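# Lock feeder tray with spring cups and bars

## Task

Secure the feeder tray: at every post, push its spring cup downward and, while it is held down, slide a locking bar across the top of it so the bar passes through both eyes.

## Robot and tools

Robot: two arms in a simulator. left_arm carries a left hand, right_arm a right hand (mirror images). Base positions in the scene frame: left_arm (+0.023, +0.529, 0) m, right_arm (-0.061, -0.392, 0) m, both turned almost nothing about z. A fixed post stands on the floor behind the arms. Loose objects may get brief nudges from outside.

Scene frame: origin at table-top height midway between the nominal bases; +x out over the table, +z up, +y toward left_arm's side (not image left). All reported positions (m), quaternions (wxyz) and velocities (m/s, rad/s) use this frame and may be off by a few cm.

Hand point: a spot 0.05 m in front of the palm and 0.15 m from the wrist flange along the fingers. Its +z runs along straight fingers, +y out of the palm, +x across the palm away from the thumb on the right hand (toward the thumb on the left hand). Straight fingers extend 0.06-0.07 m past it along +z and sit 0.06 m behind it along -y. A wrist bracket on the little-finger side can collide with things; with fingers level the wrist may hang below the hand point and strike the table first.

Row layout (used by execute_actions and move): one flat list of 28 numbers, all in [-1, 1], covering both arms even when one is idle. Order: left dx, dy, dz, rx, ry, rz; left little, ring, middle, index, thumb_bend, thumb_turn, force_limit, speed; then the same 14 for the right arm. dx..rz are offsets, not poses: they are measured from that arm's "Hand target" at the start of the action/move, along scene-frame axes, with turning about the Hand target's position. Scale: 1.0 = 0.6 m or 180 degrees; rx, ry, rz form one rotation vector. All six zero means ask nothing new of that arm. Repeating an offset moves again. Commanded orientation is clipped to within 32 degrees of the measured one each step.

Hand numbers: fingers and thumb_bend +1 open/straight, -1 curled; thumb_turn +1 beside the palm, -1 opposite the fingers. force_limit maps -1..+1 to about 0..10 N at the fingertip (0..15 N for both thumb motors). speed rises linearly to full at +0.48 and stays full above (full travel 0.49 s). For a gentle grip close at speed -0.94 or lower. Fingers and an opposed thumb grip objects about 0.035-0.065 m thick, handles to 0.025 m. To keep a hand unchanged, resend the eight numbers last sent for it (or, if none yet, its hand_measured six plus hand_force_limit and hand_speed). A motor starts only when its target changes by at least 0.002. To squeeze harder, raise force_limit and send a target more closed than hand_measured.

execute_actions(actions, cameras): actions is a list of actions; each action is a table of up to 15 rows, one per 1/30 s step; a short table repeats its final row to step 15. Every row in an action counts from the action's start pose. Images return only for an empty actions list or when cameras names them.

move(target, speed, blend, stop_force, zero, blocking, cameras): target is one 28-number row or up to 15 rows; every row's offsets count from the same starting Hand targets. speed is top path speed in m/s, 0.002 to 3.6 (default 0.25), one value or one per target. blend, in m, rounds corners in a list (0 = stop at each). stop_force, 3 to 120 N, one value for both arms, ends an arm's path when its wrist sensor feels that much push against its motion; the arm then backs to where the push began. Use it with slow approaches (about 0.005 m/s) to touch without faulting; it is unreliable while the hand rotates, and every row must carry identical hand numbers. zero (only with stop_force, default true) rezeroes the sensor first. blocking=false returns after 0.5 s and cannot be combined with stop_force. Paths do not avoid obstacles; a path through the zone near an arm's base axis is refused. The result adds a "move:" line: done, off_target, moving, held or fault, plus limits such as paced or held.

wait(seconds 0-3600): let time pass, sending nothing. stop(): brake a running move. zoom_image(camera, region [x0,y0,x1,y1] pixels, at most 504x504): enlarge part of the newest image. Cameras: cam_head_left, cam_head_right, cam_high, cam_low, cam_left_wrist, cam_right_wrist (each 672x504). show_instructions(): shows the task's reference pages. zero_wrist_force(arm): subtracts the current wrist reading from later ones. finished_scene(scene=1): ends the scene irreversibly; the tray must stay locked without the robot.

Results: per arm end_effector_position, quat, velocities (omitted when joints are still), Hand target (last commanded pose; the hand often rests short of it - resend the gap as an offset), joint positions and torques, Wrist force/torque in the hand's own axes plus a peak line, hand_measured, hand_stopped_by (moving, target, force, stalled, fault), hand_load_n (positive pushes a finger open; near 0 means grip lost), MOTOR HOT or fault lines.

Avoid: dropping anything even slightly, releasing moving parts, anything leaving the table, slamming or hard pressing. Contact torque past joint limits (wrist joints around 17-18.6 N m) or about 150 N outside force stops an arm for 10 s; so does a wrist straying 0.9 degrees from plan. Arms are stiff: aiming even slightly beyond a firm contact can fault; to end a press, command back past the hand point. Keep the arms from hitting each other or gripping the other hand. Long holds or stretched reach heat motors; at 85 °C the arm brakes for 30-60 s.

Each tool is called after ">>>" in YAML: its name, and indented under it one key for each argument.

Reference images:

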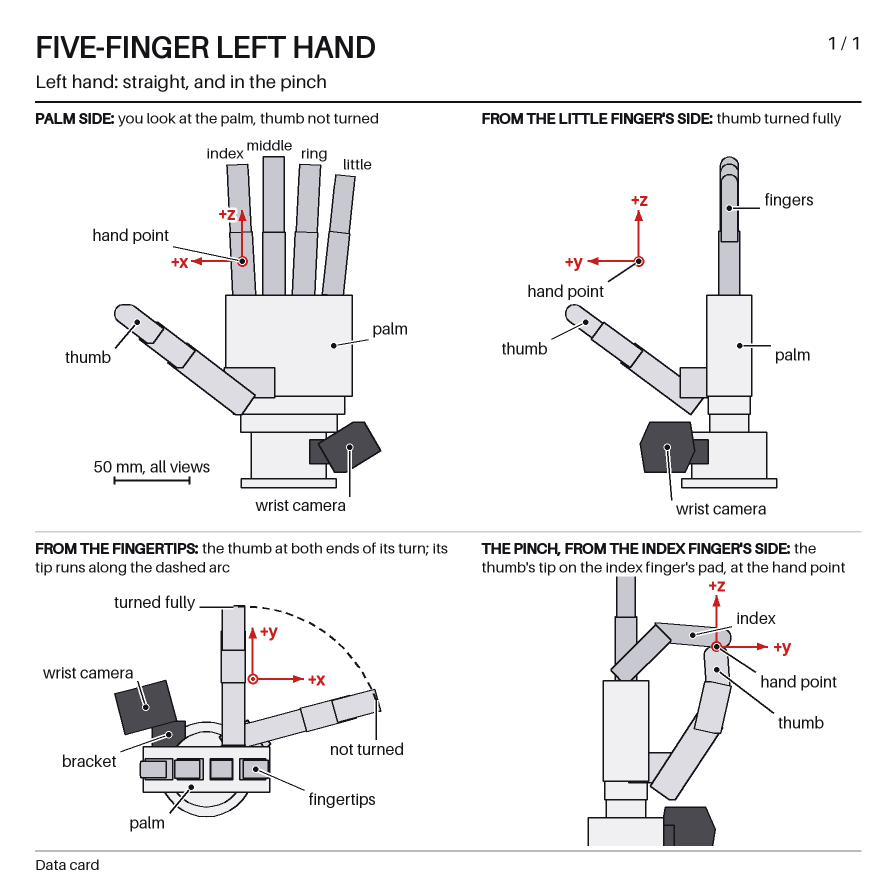

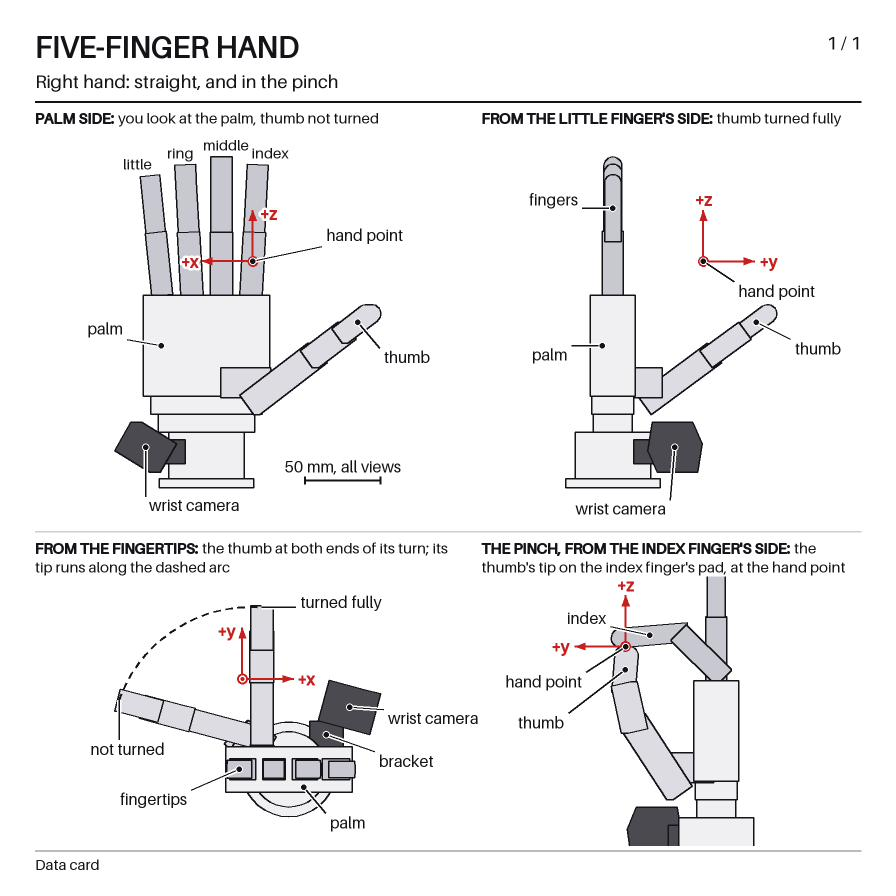

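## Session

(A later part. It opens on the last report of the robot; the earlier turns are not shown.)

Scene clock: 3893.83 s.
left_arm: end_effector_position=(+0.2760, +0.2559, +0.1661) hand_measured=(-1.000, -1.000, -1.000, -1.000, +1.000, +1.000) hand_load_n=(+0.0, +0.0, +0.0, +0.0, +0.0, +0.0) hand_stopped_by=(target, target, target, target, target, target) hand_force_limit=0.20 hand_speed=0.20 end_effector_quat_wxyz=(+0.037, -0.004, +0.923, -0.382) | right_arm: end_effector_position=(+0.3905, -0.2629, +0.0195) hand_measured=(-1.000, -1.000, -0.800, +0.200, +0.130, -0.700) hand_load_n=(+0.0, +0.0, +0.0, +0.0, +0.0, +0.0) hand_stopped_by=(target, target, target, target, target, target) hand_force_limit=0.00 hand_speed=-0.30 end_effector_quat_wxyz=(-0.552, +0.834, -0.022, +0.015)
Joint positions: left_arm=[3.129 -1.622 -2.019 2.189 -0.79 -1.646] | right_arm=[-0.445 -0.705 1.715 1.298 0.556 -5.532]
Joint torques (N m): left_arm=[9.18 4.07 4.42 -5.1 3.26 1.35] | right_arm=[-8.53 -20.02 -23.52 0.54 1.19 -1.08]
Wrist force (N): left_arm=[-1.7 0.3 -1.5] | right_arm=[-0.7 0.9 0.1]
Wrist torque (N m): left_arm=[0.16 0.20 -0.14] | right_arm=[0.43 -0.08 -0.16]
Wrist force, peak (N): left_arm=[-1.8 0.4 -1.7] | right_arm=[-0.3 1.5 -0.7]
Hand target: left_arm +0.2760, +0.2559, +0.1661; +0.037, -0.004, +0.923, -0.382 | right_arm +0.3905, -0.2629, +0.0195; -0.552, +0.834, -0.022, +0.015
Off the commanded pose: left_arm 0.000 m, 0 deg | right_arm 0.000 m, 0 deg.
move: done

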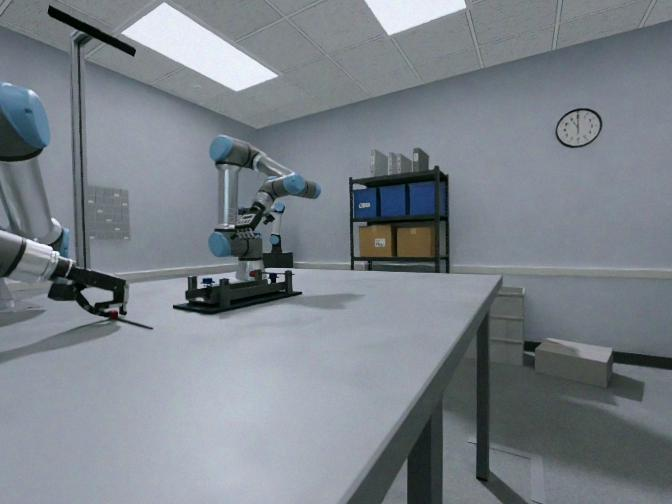

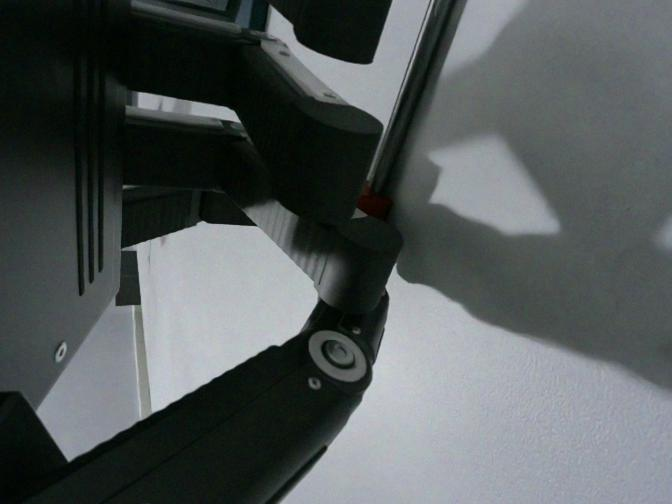

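>>> move:
  target: [0,0,0,0,0,0,-1,-1,-1,-1,1,1,0.2,0.2,0,0.004,0,0,0,0,-1,-1,-0.8,-0.55,0.13,-0.7,-0.8,-0.85]
  speed: 0.01
  cameras: ["cam_low","cam_right_wrist"]

>>> zoom_image:
  camera: "cam_low"
  region: [90, 295, 130, 325]

Scene clock: 3900.87 s.
left_arm: end_effector_position=(+0.2760, +0.2559, +0.1661) hand_measured=(-1.000, -1.000, -1.000, -1.000, +1.000, +1.000) hand_load_n=(+0.0, +0.0, +0.0, +0.0, +0.0, +0.0) hand_stopped_by=(target, target, target, target, target, target) hand_force_limit=0.20 hand_speed=0.20 end_effector_quat_wxyz=(+0.037, -0.004, +0.923, -0.382) | right_arm: end_effector_position=(+0.3905, -0.2605, +0.0195) hand_measured=(-1.000, -1.000, -0.800, -0.034, +0.130, -0.700) hand_load_n=(+0.0, +0.0, +0.0, +3.0, +0.5, -0.5) hand_stopped_by=(target, target, target, force, target, target) hand_force_limit=-0.80 hand_speed=-0.85 end_effector_quat_wxyz=(-0.552, +0.834, -0.022, +0.015)
Joint positions: left_arm=[3.129 -1.622 -2.019 2.189 -0.79 -1.646] | right_arm=[-0.44 -0.706 1.715 1.293 0.553 -5.525]
Joint torques (N m): left_arm=[9.19 3.64 4.51 -5.1 3.2 1.5] | right_arm=[8.7 -56.89 5.5 0.49 -3.57 1.26]
Wrist force (N): left_arm=[-1.6 0.2 -1.4] | right_arm=[-0.7 1.5 0.2]
Wrist torque (N m): left_arm=[0.14 0.19 -0.13] | right_arm=[0.49 -0.08 -0.14]
Wrist force, peak (N): left_arm=[-1.9 0.4 -1.6] | right_arm=[-0.5 1.6 0.2]
Hand target: left_arm +0.2760, +0.2559, +0.1661; +0.037, -0.004, +0.923, -0.382 | right_arm +0.3905, -0.2605, +0.0195; -0.552, +0.834, -0.022, +0.015
Off the commanded pose: left_arm 0.000 m, 0 deg | right_arm 0.000 m, 0 deg.
move: done

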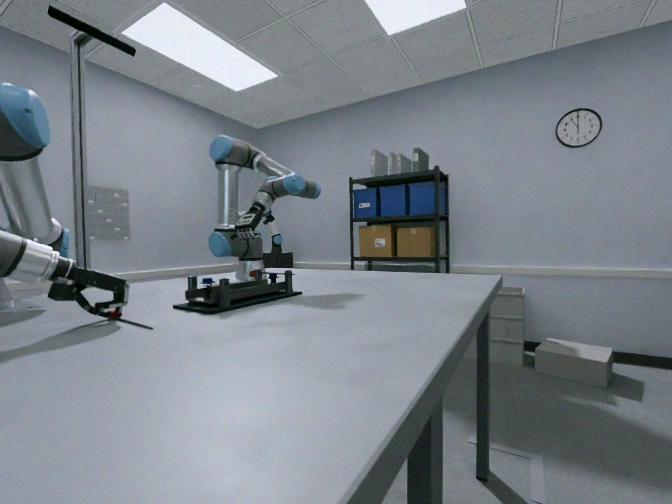

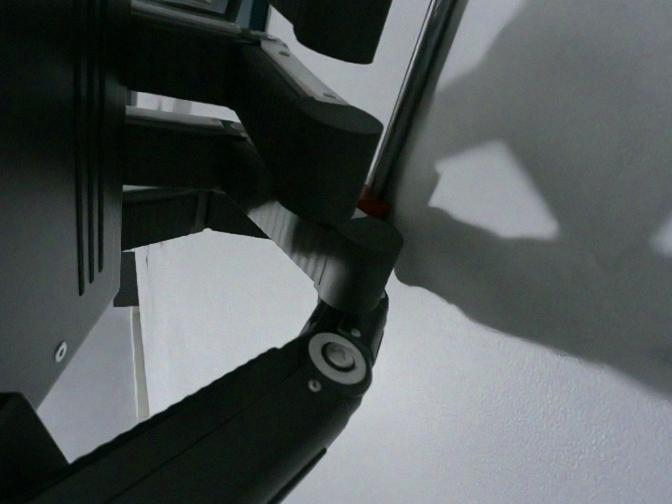

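Scaled by 12.600 from the camera's image (finer frame: 960x720).

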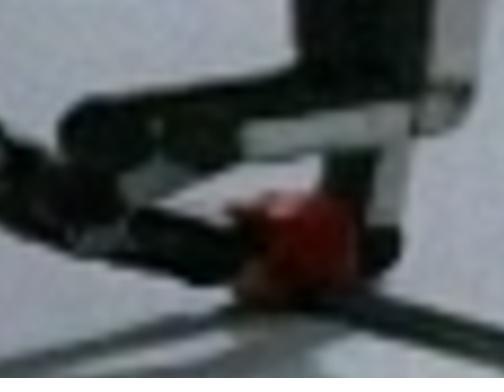

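>>> move:
  target: [0,0,0,0,0,0,-1,-1,-1,-1,1,1,0.2,0.2,0,0,0,0,0,0,-1,-1,-0.8,-0.6,0.13,-0.7,1.0,-0.85]
  speed: 0.01

>>> move:
  target: [0,0,0,0,0,0,-1,-1,-1,-1,1,1,0.2,0.2,0,0,0.0083,0,0,0,-1,-1,-0.8,-0.6,0.13,-0.7,1.0,-0.85]
  speed: 0.02
  cameras: ["cam_low","cam_right_wrist"]

>>> zoom_image:
  camera: "cam_low"
  region: [90, 285, 170, 345]

Scene clock: 3909.90 s.
left_arm: end_effector_position=(+0.2760, +0.2559, +0.1661) hand_measured=(-1.000, -1.000, -1.000, -1.000, +1.000, +1.000) hand_load_n=(+0.0, +0.5, +0.0, +0.5, +0.5, +0.0) hand_stopped_by=(target, target, target, target, target, target) hand_force_limit=0.20 hand_speed=0.20 end_effector_quat_wxyz=(+0.037, -0.004, +0.923, -0.382) | right_arm: end_effector_position=(+0.3905, -0.2605, +0.0195) hand_measured=(-1.000, -1.000, -0.800, -0.072, +0.130, -0.700) hand_load_n=(+0.0, +0.0, +0.0, +10.0, +2.5, +0.0) hand_stopped_by=(target, target, target, force, target, target) hand_force_limit=1.00 hand_speed=-0.85 end_effector_quat_wxyz=(-0.552, +0.834, -0.022, +0.015)
Joint positions: left_arm=[3.129 -1.622 -2.019 2.189 -0.79 -1.646] | right_arm=[-0.44 -0.706 1.715 1.293 0.553 -5.525]
Joint torques (N m): left_arm=[8.91 3.78 5.3 -5.13 3.31 1.46] | right_arm=[8.66 -56.67 4.95 0.62 -3.3 1.37]
Wrist force (N): left_arm=[-1.7 0.4 -1.6] | right_arm=[-0.4 1.6 0.1]
Wrist torque (N m): left_arm=[0.17 0.21 -0.14] | right_arm=[0.49 -0.12 -0.12]
Wrist force, peak (N): left_arm=[-1.8 0.2 -1.7] | right_arm=[-0.5 1.7 0.0]
Hand target: left_arm +0.2760, +0.2559, +0.1661; +0.037, -0.004, +0.923, -0.382 | right_arm +0.3905, -0.2605, +0.0195; -0.552, +0.834, -0.022, +0.015
Off the commanded pose: left_arm 0.000 m, 0 deg | right_arm 0.000 m, 0 deg.
move: done

Scene clock: 3910.47 s.
left_arm: end_effector_position=(+0.2760, +0.2559, +0.1661) hand_measured=(-1.000, -1.000, -1.000, -1.000, +1.000, +1.000) hand_load_n=(+0.0, +0.0, +0.0, +0.0, +0.0, +0.0) hand_stopped_by=(target, target, target, target, target, target) hand_force_limit=0.20 hand_speed=0.20 end_effector_quat_wxyz=(+0.037, -0.004, +0.923, -0.382) | right_arm: end_effector_position=(+0.3905, -0.2605, +0.0243) hand_measured=(-1.000, -1.000, -0.800, -0.072, +0.130, -0.700) hand_load_n=(+0.5, +0.0, +0.0, +9.5, +2.5, +0.0) hand_stopped_by=(target, target, target, force, target, target) hand_force_limit=1.00 hand_speed=-0.85 end_effector_quat_wxyz=(-0.552, +0.834, -0.022, +0.015)
Joint positions: left_arm=[3.129 -1.622 -2.019 2.189 -0.79 -1.646] | right_arm=[-0.44 -0.715 1.717 1.301 0.553 -5.525]
Joint torques (N m): left_arm=[9.01 4.17 4.01 -5.16 3.18 1.5] | right_arm=[7.55 -56.51 5.52 4.96 -3.18 1]
Wrist force (N): left_arm=[-1.7 0.3 -1.5] | right_arm=[-0.3 1.6 0.0]
Wrist torque (N m): left_arm=[0.15 0.21 -0.14] | right_arm=[0.50 -0.12 -0.12]
Wrist force, peak (N): left_arm=[-1.7 0.3 -1.6] | right_arm=[-0.6 1.9 0.0]
Hand target: left_arm +0.2760, +0.2559, +0.1661; +0.037, -0.004, +0.923, -0.382 | right_arm +0.3905, -0.2605, +0.0245; -0.552, +0.834, -0.022, +0.015
Off the commanded pose: left_arm 0.000 m, 0 deg | right_arm 0.000 m, 0 deg.
move: done

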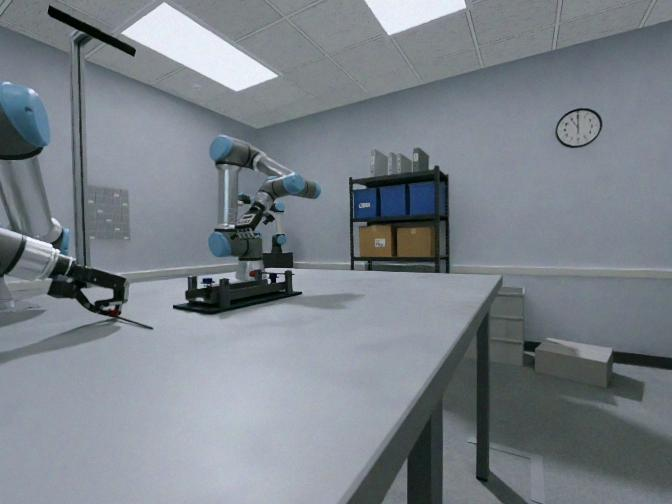

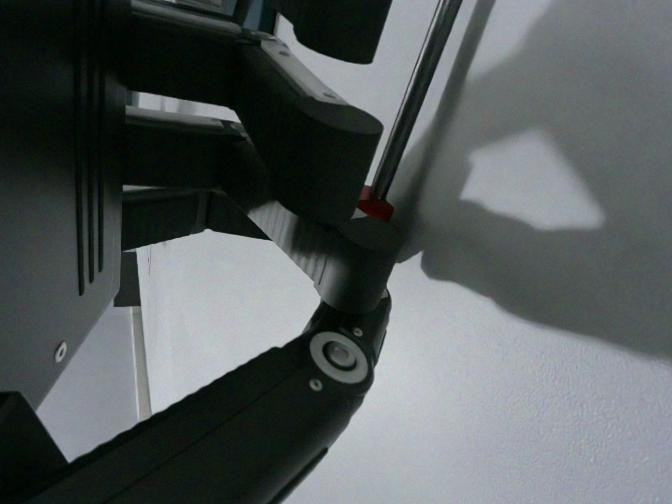

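Scaled by 6.300 from the camera's image (finer frame: 960x720).

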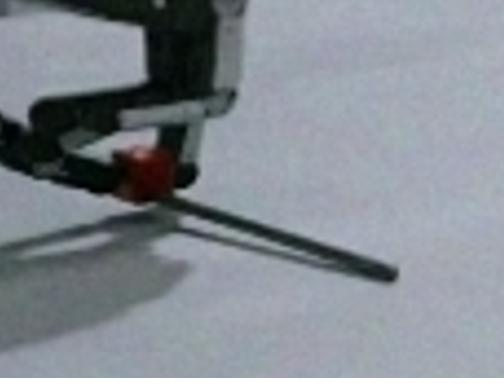

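>>> move:
  target:
    - [0,0,0,0,0,0,-1,-1,-1,-1,1,1,0.2,0.2,0,0.0108,0.0133,-0.1778,0,0,-1,-1,-0.8,-0.6,0.13,-0.7,1.0,-0.85]
    - [0,0,0,0,0,0,-1,-1,-1,-1,1,1,0.2,0.2,0,0.0225,0.0467,-0.3722,0,0,-1,-1,-0.8,-0.6,0.13,-0.7,1.0,-0.85]
  speed: 0.1
  blend: 0.005
  cameras: ["cam_low","cam_high","cam_right_wrist"]

>>> zoom_image:
  camera: "cam_low"
  region: [80, 275, 160, 335]

>>> zoom_image:
  camera: "cam_high"
  region: [240, 180, 340, 255]

Scene clock: 3928.83 s.
left_arm: end_effector_position=(+0.2760, +0.2559, +0.1661) hand_measured=(-1.000, -1.000, -1.000, -1.000, +1.000, +1.000) hand_load_n=(+0.0, +0.0, +0.0, +0.0, +0.0, +0.0) hand_stopped_by=(target, target, target, target, target, target) hand_force_limit=0.20 hand_speed=0.20 end_effector_quat_wxyz=(+0.037, -0.004, +0.923, -0.382) | right_arm: end_effector_position=(+0.3905, -0.2470, +0.0525) hand_measured=(-1.000, -1.000, -0.800, -0.072, +0.130, -0.700) hand_load_n=(+0.0, +0.0, +0.0, +9.0, +3.0, -2.0) hand_stopped_by=(target, target, target, force, target, target) hand_force_limit=1.00 hand_speed=-0.85 end_effector_quat_wxyz=(+0.000, +1.000, -0.010, +0.024)
Joint positions: left_arm=[3.129 -1.622 -2.019 2.189 -0.79 -1.646] | right_arm=[0.151 -0.928 1.445 1.006 1.578 -4.545]
Joint torques (N m): left_arm=[8.91 3.38 4.52 -5.08 3.19 1.31] | right_arm=[8.73 -21.01 -32.47 4.83 2.29 1.38]
Wrist force (N): left_arm=[-1.7 0.4 -1.5] | right_arm=[-0.2 0.0 0.0]
Wrist torque (N m): left_arm=[0.15 0.21 -0.14] | right_arm=[0.08 -0.04 -0.05]
Wrist force, peak (N): left_arm=[-1.9 0.3 -1.6] | right_arm=[-0.2 2.3 -1.2]
Hand target: left_arm +0.2760, +0.2559, +0.1661; +0.037, -0.004, +0.923, -0.382 | right_arm +0.3905, -0.2470, +0.0525; +0.000, +1.000, -0.010, +0.024
Off the commanded pose: left_arm 0.000 m, 0 deg | right_arm 0.000 m, 0 deg.
move: done
Images, in order (width x height): cam_high 672x504, cam_low 672x504, cam_right_wrist 672x504.

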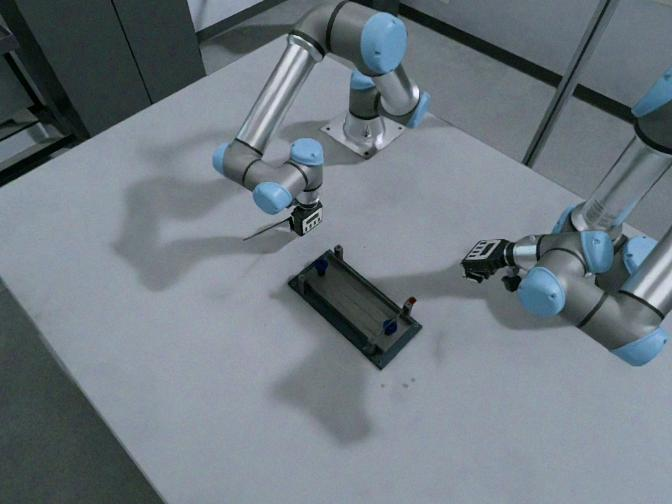

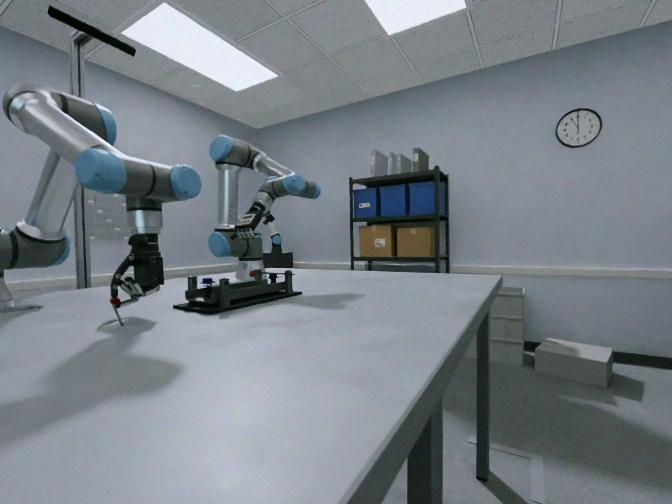

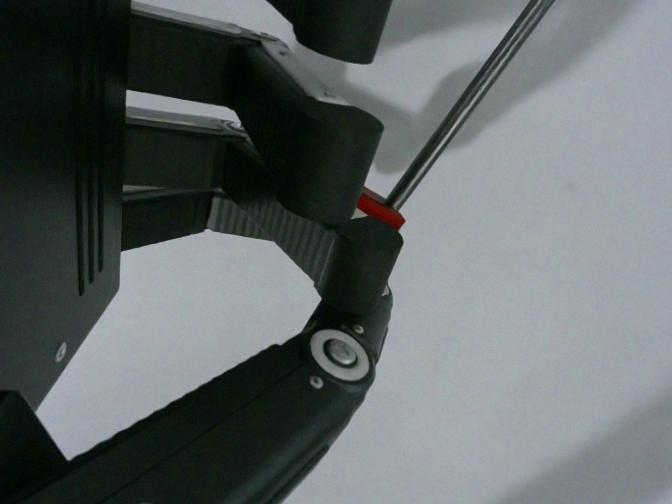

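Scaled by 6.300 from the camera's image (finer frame: 960x720).

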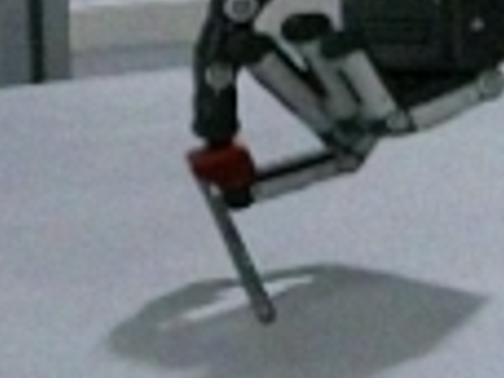

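Scaled by 5.040 from the camera's image (finer frame: 960x720).

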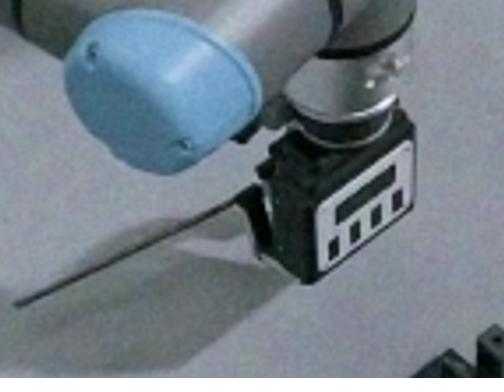

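>>> move:
  target: [0,0,0,0,0,0,-1,-1,-1,-1,1,1,0.2,0.2,0,0,0.1167,0,0,0,-1,-1,-0.8,-0.6,0.13,-0.7,1.0,-0.85]
  speed: 0.06
  cameras: ["cam_head_left","cam_low","cam_high","cam_right_wrist"]

>>> zoom_image:
  camera: "cam_low"
  region: [80, 255, 160, 315]

>>> zoom_image:
  camera: "cam_head_left"
  region: [390, 290, 490, 365]

>>> zoom_image:
  camera: "cam_high"
  region: [240, 170, 340, 245]

Scene clock: 3953.47 s.
left_arm: end_effector_position=(+0.2760, +0.2559, +0.1661) hand_measured=(-1.000, -1.000, -1.000, -1.000, +1.000, +1.000) hand_load_n=(+0.0, +0.0, +0.0, +0.0, +0.0, +0.0) hand_stopped_by=(target, target, target, target, target, target) hand_force_limit=0.20 hand_speed=0.20 end_effector_quat_wxyz=(+0.037, -0.004, +0.923, -0.382) | right_arm: end_effector_position=(+0.3905, -0.2470, +0.1224) hand_measured=(-1.000, -1.000, -0.800, -0.072, +0.130, -0.700) hand_load_n=(+0.0, +0.0, +0.0, +9.0, +2.5, -1.5) hand_stopped_by=(target, target, target, force, target, target) hand_force_limit=1.00 hand_speed=-0.85 end_effector_quat_wxyz=(+0.000, +1.000, -0.010, +0.024)
Joint positions: left_arm=[3.129 -1.622 -2.019 2.189 -0.79 -1.646] | right_arm=[0.152 -0.999 1.368 1.154 1.578 -4.544]
Joint torques (N m): left_arm=[8.93 3.62 5 -5 3.19 1.37] | right_arm=[7.94 -56.02 -35.4 4.97 2.33 0.33]
Wrist force (N): left_arm=[-1.8 0.3 -1.4] | right_arm=[-0.1 0.0 0.4]
Wrist torque (N m): left_arm=[0.14 0.23 -0.15] | right_arm=[0.04 -0.07 -0.04]
Wrist force, peak (N): left_arm=[-1.9 0.4 -1.6] | right_arm=[-0.3 -0.3 0.9]
Hand target: left_arm +0.2760, +0.2559, +0.1661; +0.037, -0.004, +0.923, -0.382 | right_arm +0.3905, -0.2470, +0.1226; +0.000, +1.000, -0.010, +0.024
Off the commanded pose: left_arm 0.000 m, 0 deg | right_arm 0.000 m, 0 deg.
move: done
Images, in order (width x height): cam_head_left 672x504, cam_high 672x504, cam_low 672x504, cam_right_wrist 672x504.

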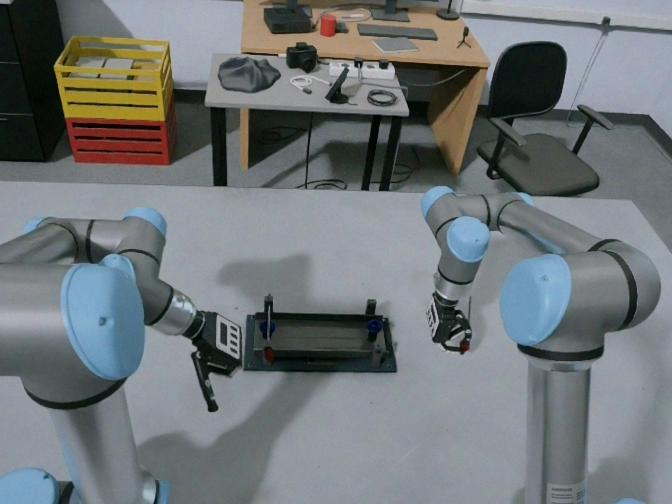

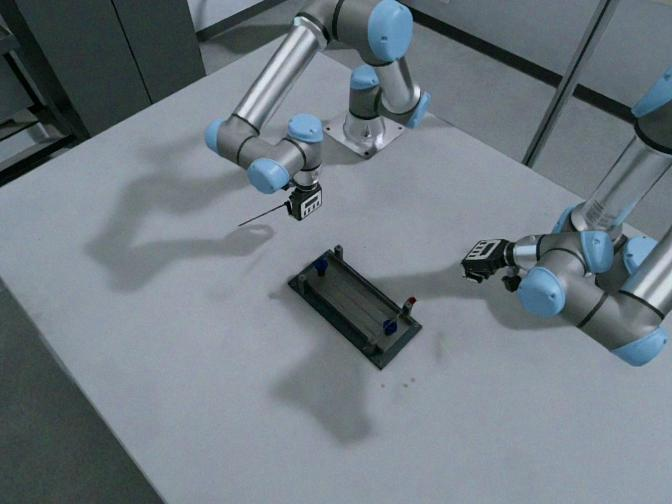

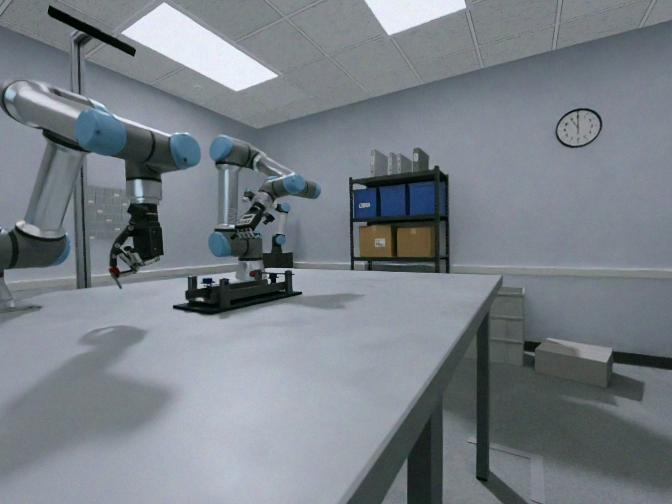

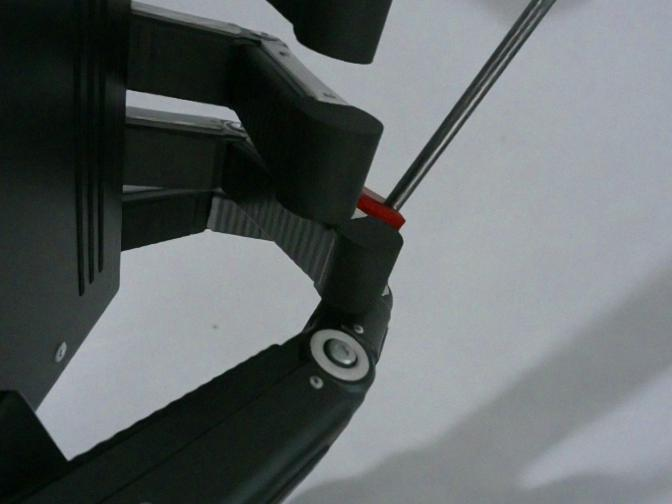

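Scaled by 6.300 from the camera's image (finer frame: 960x720).

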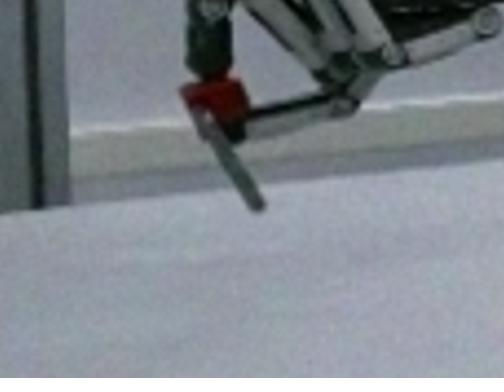

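Scaled by 5.040 from the camera's image (finer frame: 960x720).

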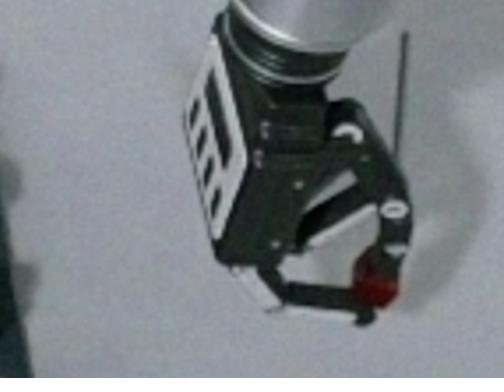

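Scaled by 5.040 from the camera's image (finer frame: 960x720).

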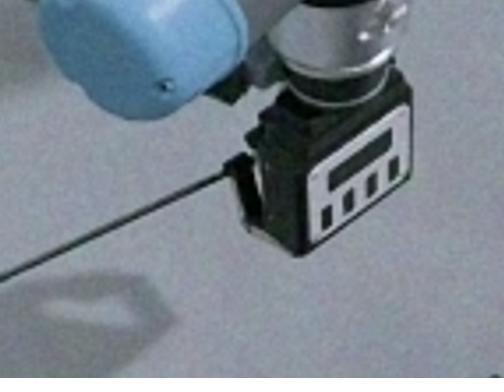

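>>> move:
  target: [0,0,0,0,0,0,-1,-1,-1,-1,1,1,0.2,0.2,-0.3008,0.2033,0.0125,0,0,0.0944,-1,-1,-0.8,-0.6,0.13,-0.7,1.0,-0.85]
  speed: 0.1
  cameras: ["all"]

>>> zoom_image:
  camera: "cam_low"
  region: [120, 235, 240, 325]

>>> zoom_image:
  camera: "cam_head_left"
  region: [330, 300, 430, 375]

>>> zoom_image:
  camera: "cam_high"
  region: [290, 170, 430, 275]

Scene clock: 4024.40 s.
left_arm: end_effector_position=(+0.2760, +0.2559, +0.1661) hand_measured=(-1.000, -1.000, -1.000, -1.000, +1.000, +1.000) hand_load_n=(+0.0, +0.0, +0.0, +0.0, +0.0, +0.0) hand_stopped_by=(target, target, target, target, target, target) hand_force_limit=0.20 hand_speed=0.20 end_effector_quat_wxyz=(+0.037, -0.004, +0.923, -0.382) | right_arm: end_effector_position=(+0.2101, -0.1251, +0.1300) hand_measured=(-1.000, -1.000, -0.800, -0.072, +0.130, -0.700) hand_load_n=(+0.0, +0.5, +0.0, +9.0, +3.0, -1.5) hand_stopped_by=(target, target, target, force, target, target) hand_force_limit=1.00 hand_speed=-0.85 end_effector_quat_wxyz=(-0.004, +0.990, +0.138, +0.024)
Joint positions: left_arm=[3.129 -1.622 -2.019 2.189 -0.79 -1.646] | right_arm=[0.568 -1.2 1.655 1.069 1.584 -4.425]
Joint torques (N m): left_arm=[8.79 3.82 4.77 -4.99 3.13 1.43] | right_arm=[8.35 -45.77 -0.68 1.3 2.29 1.37]
Wrist force (N): left_arm=[-1.6 0.5 -1.4] | right_arm=[0.1 0.1 0.1]
Wrist torque (N m): left_arm=[0.18 0.19 -0.14] | right_arm=[0.09 -0.10 -0.03]
Wrist force, peak (N): left_arm=[-1.9 0.4 -1.6] | right_arm=[-1.6 -2.2 0.1]
Hand target: left_arm +0.2760, +0.2559, +0.1661; +0.037, -0.004, +0.923, -0.382 | right_arm +0.2100, -0.1250, +0.1301; -0.004, +0.990, +0.138, +0.024
Off the commanded pose: left_arm 0.000 m, 0 deg | right_arm 0.000 m, 0 deg.
move: done

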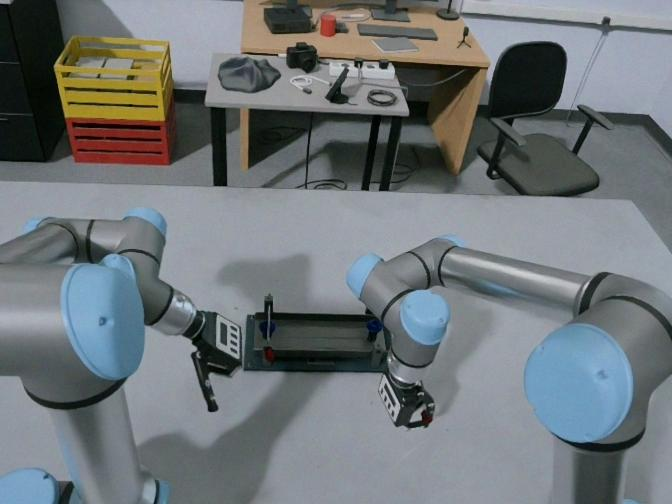

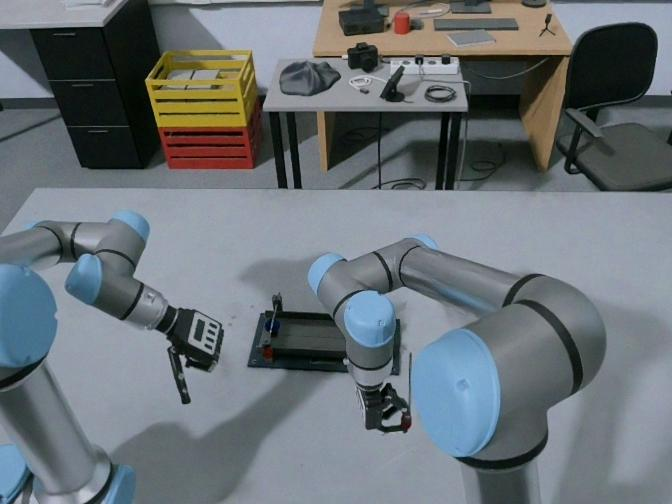

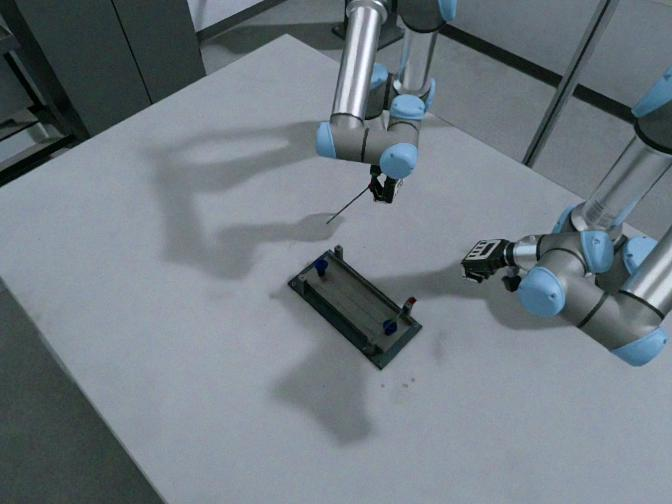

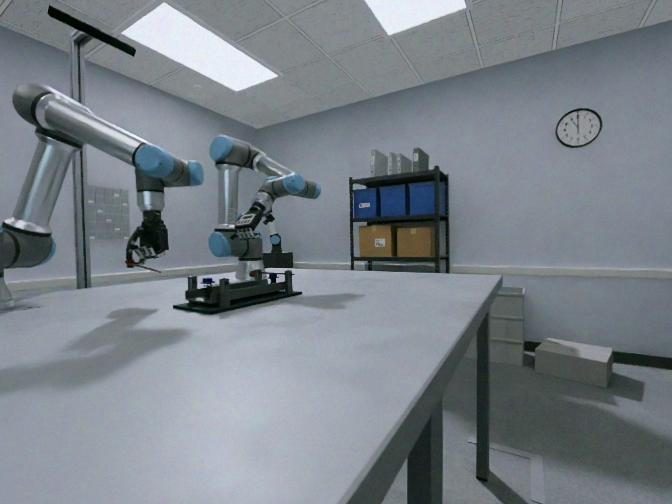

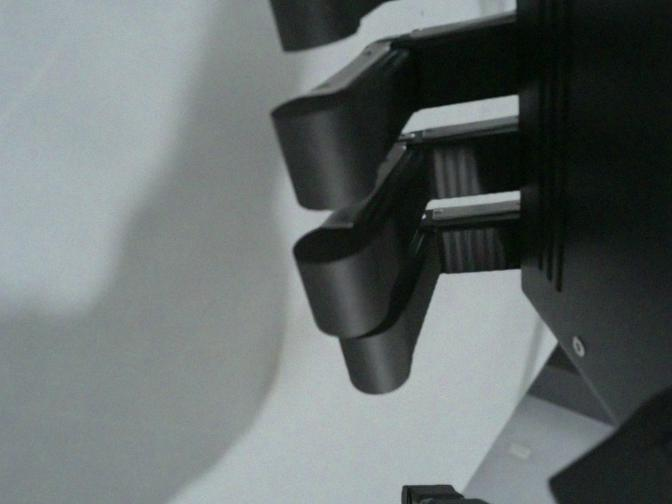

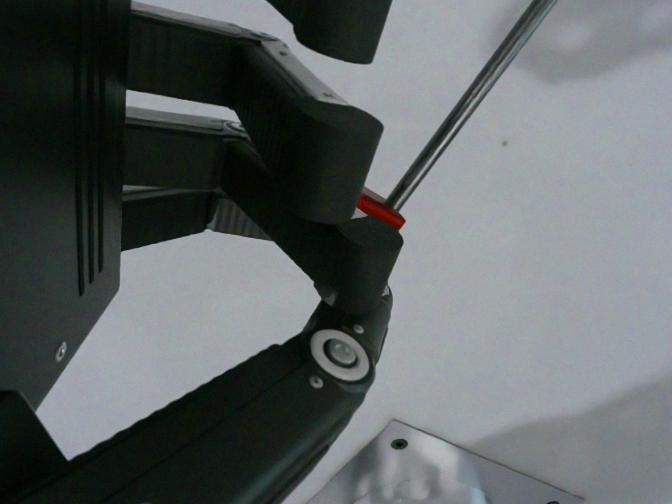

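Scaled by 4.200 from the camera's image (finer frame: 960x720).

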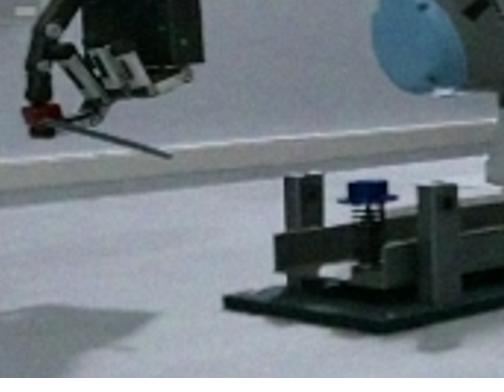

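Scaled by 5.040 from the camera's image (finer frame: 960x720).

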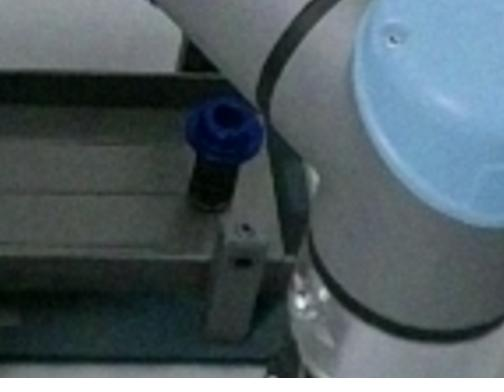

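Scaled by 3.600 from the camera's image (finer frame: 960x720).

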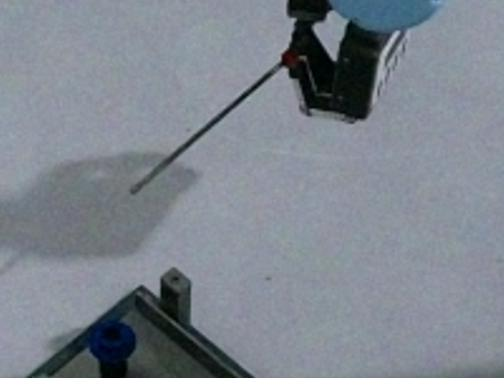

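>>> move:
  target: [0,0,0,0,0,0,-1,-1,-1,-1,1,1,0.2,0.2,0,0,-0.05,0,-0.0333,0.014,-1,-1,-0.8,-0.6,0.13,-0.7,1.0,-0.85]
  speed: 0.06
  cameras: ["cam_head_right","cam_high","cam_low"]

>>> zoom_image:
  camera: "cam_low"
  region: [120, 235, 240, 325]

>>> zoom_image:
  camera: "cam_head_right"
  region: [340, 310, 460, 430]

>>> zoom_image:
  camera: "cam_high"
  region: [290, 180, 390, 280]

Scene clock: 4063.87 s.
left_arm: end_effector_position=(+0.2760, +0.2559, +0.1661) hand_measured=(-1.000, -1.000, -1.000, -1.000, +1.000, +1.000) hand_load_n=(+0.0, +0.0, +0.0, +0.0, +0.0, +0.0) hand_stopped_by=(target, target, target, target, target, target) hand_force_limit=0.20 hand_speed=0.20 end_effector_quat_wxyz=(+0.037, -0.004, +0.923, -0.382) | right_arm: end_effector_position=(+0.2100, -0.1250, +0.1001) hand_measured=(-1.000, -1.000, -0.800, -0.072, +0.130, -0.700) hand_load_n=(+0.0, +0.0, +0.0, +9.0, +3.0, -1.5) hand_stopped_by=(target, target, target, force, target, target) hand_force_limit=1.00 hand_speed=-0.85 end_effector_quat_wxyz=(+0.003, +0.984, +0.160, +0.075)
Joint positions: left_arm=[3.129 -1.622 -2.019 2.189 -0.79 -1.646] | right_arm=[0.607 -1.217 1.744 0.909 1.641 -4.435]
Joint torques (N m): left_arm=[8.47 3.75 5.03 -4.9 3.14 1.37] | right_arm=[9.14 -44.43 -0.76 0.37 2.4 -1.6]
Wrist force (N): left_arm=[-1.6 0.2 -1.6] | right_arm=[-0.2 -0.1 -0.1]
Wrist torque (N m): left_arm=[0.13 0.20 -0.13] | right_arm=[0.08 -0.04 -0.06]
Wrist force, peak (N): left_arm=[-1.8 0.2 -1.7] | right_arm=[0.2 0.8 0.2]
Hand target: left_arm +0.2760, +0.2559, +0.1661; +0.037, -0.004, +0.923, -0.382 | right_arm +0.2100, -0.1250, +0.1001; +0.003, +0.984, +0.160, +0.076
Off the commanded pose: left_arm 0.000 m, 0 deg | right_arm 0.000 m, 0 deg.
move: done

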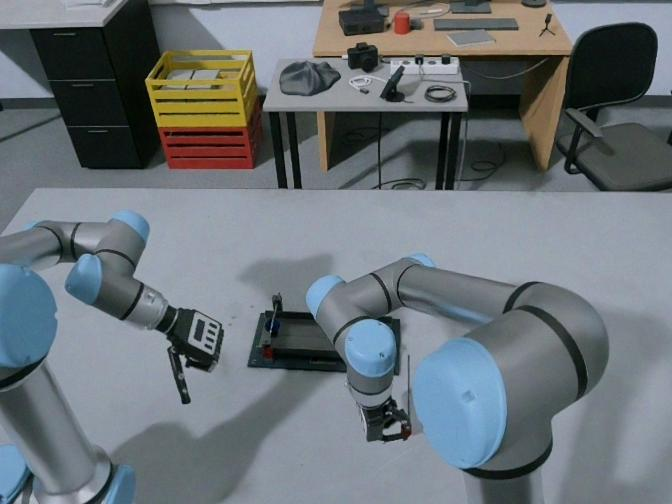

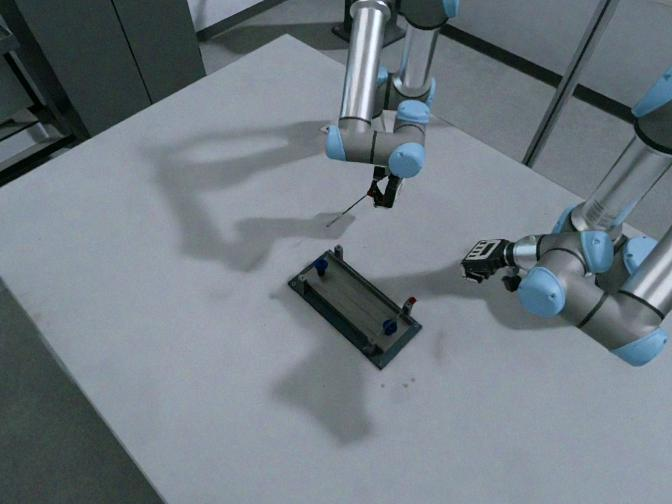

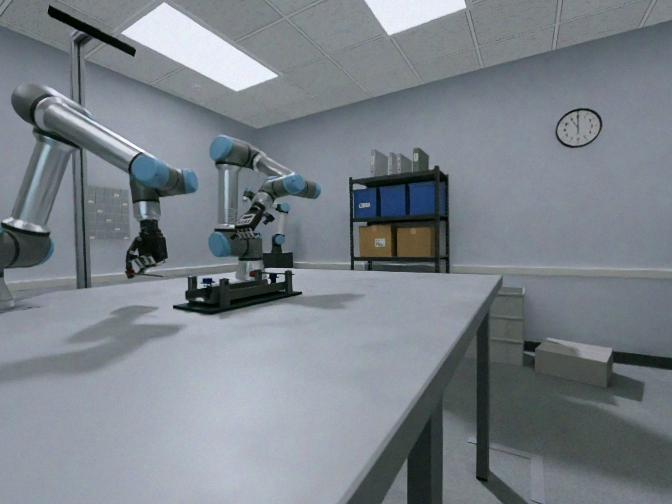

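Scaled by 4.200 from the camera's image (finer frame: 960x720).

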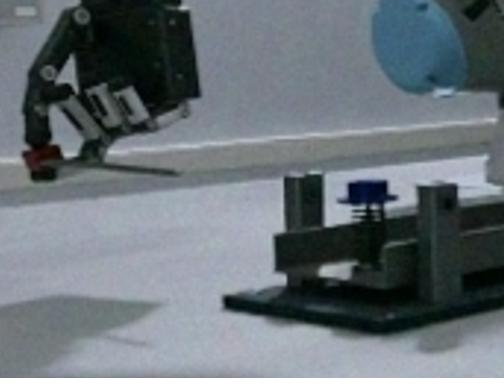

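Scaled by 4.200 from the camera's image (finer frame: 960x720).

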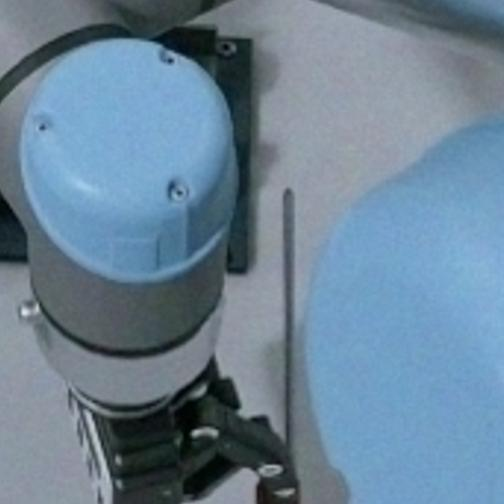

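Scaled by 5.040 from the camera's image (finer frame: 960x720).

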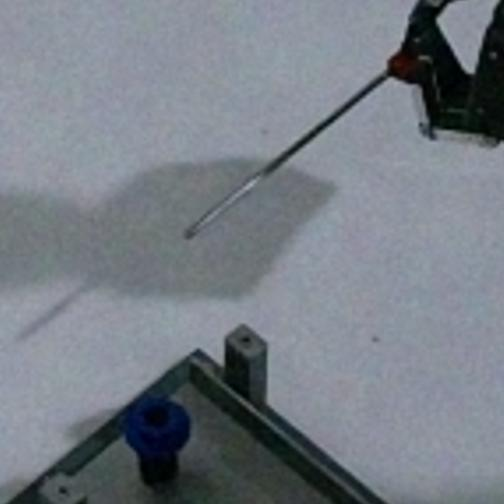

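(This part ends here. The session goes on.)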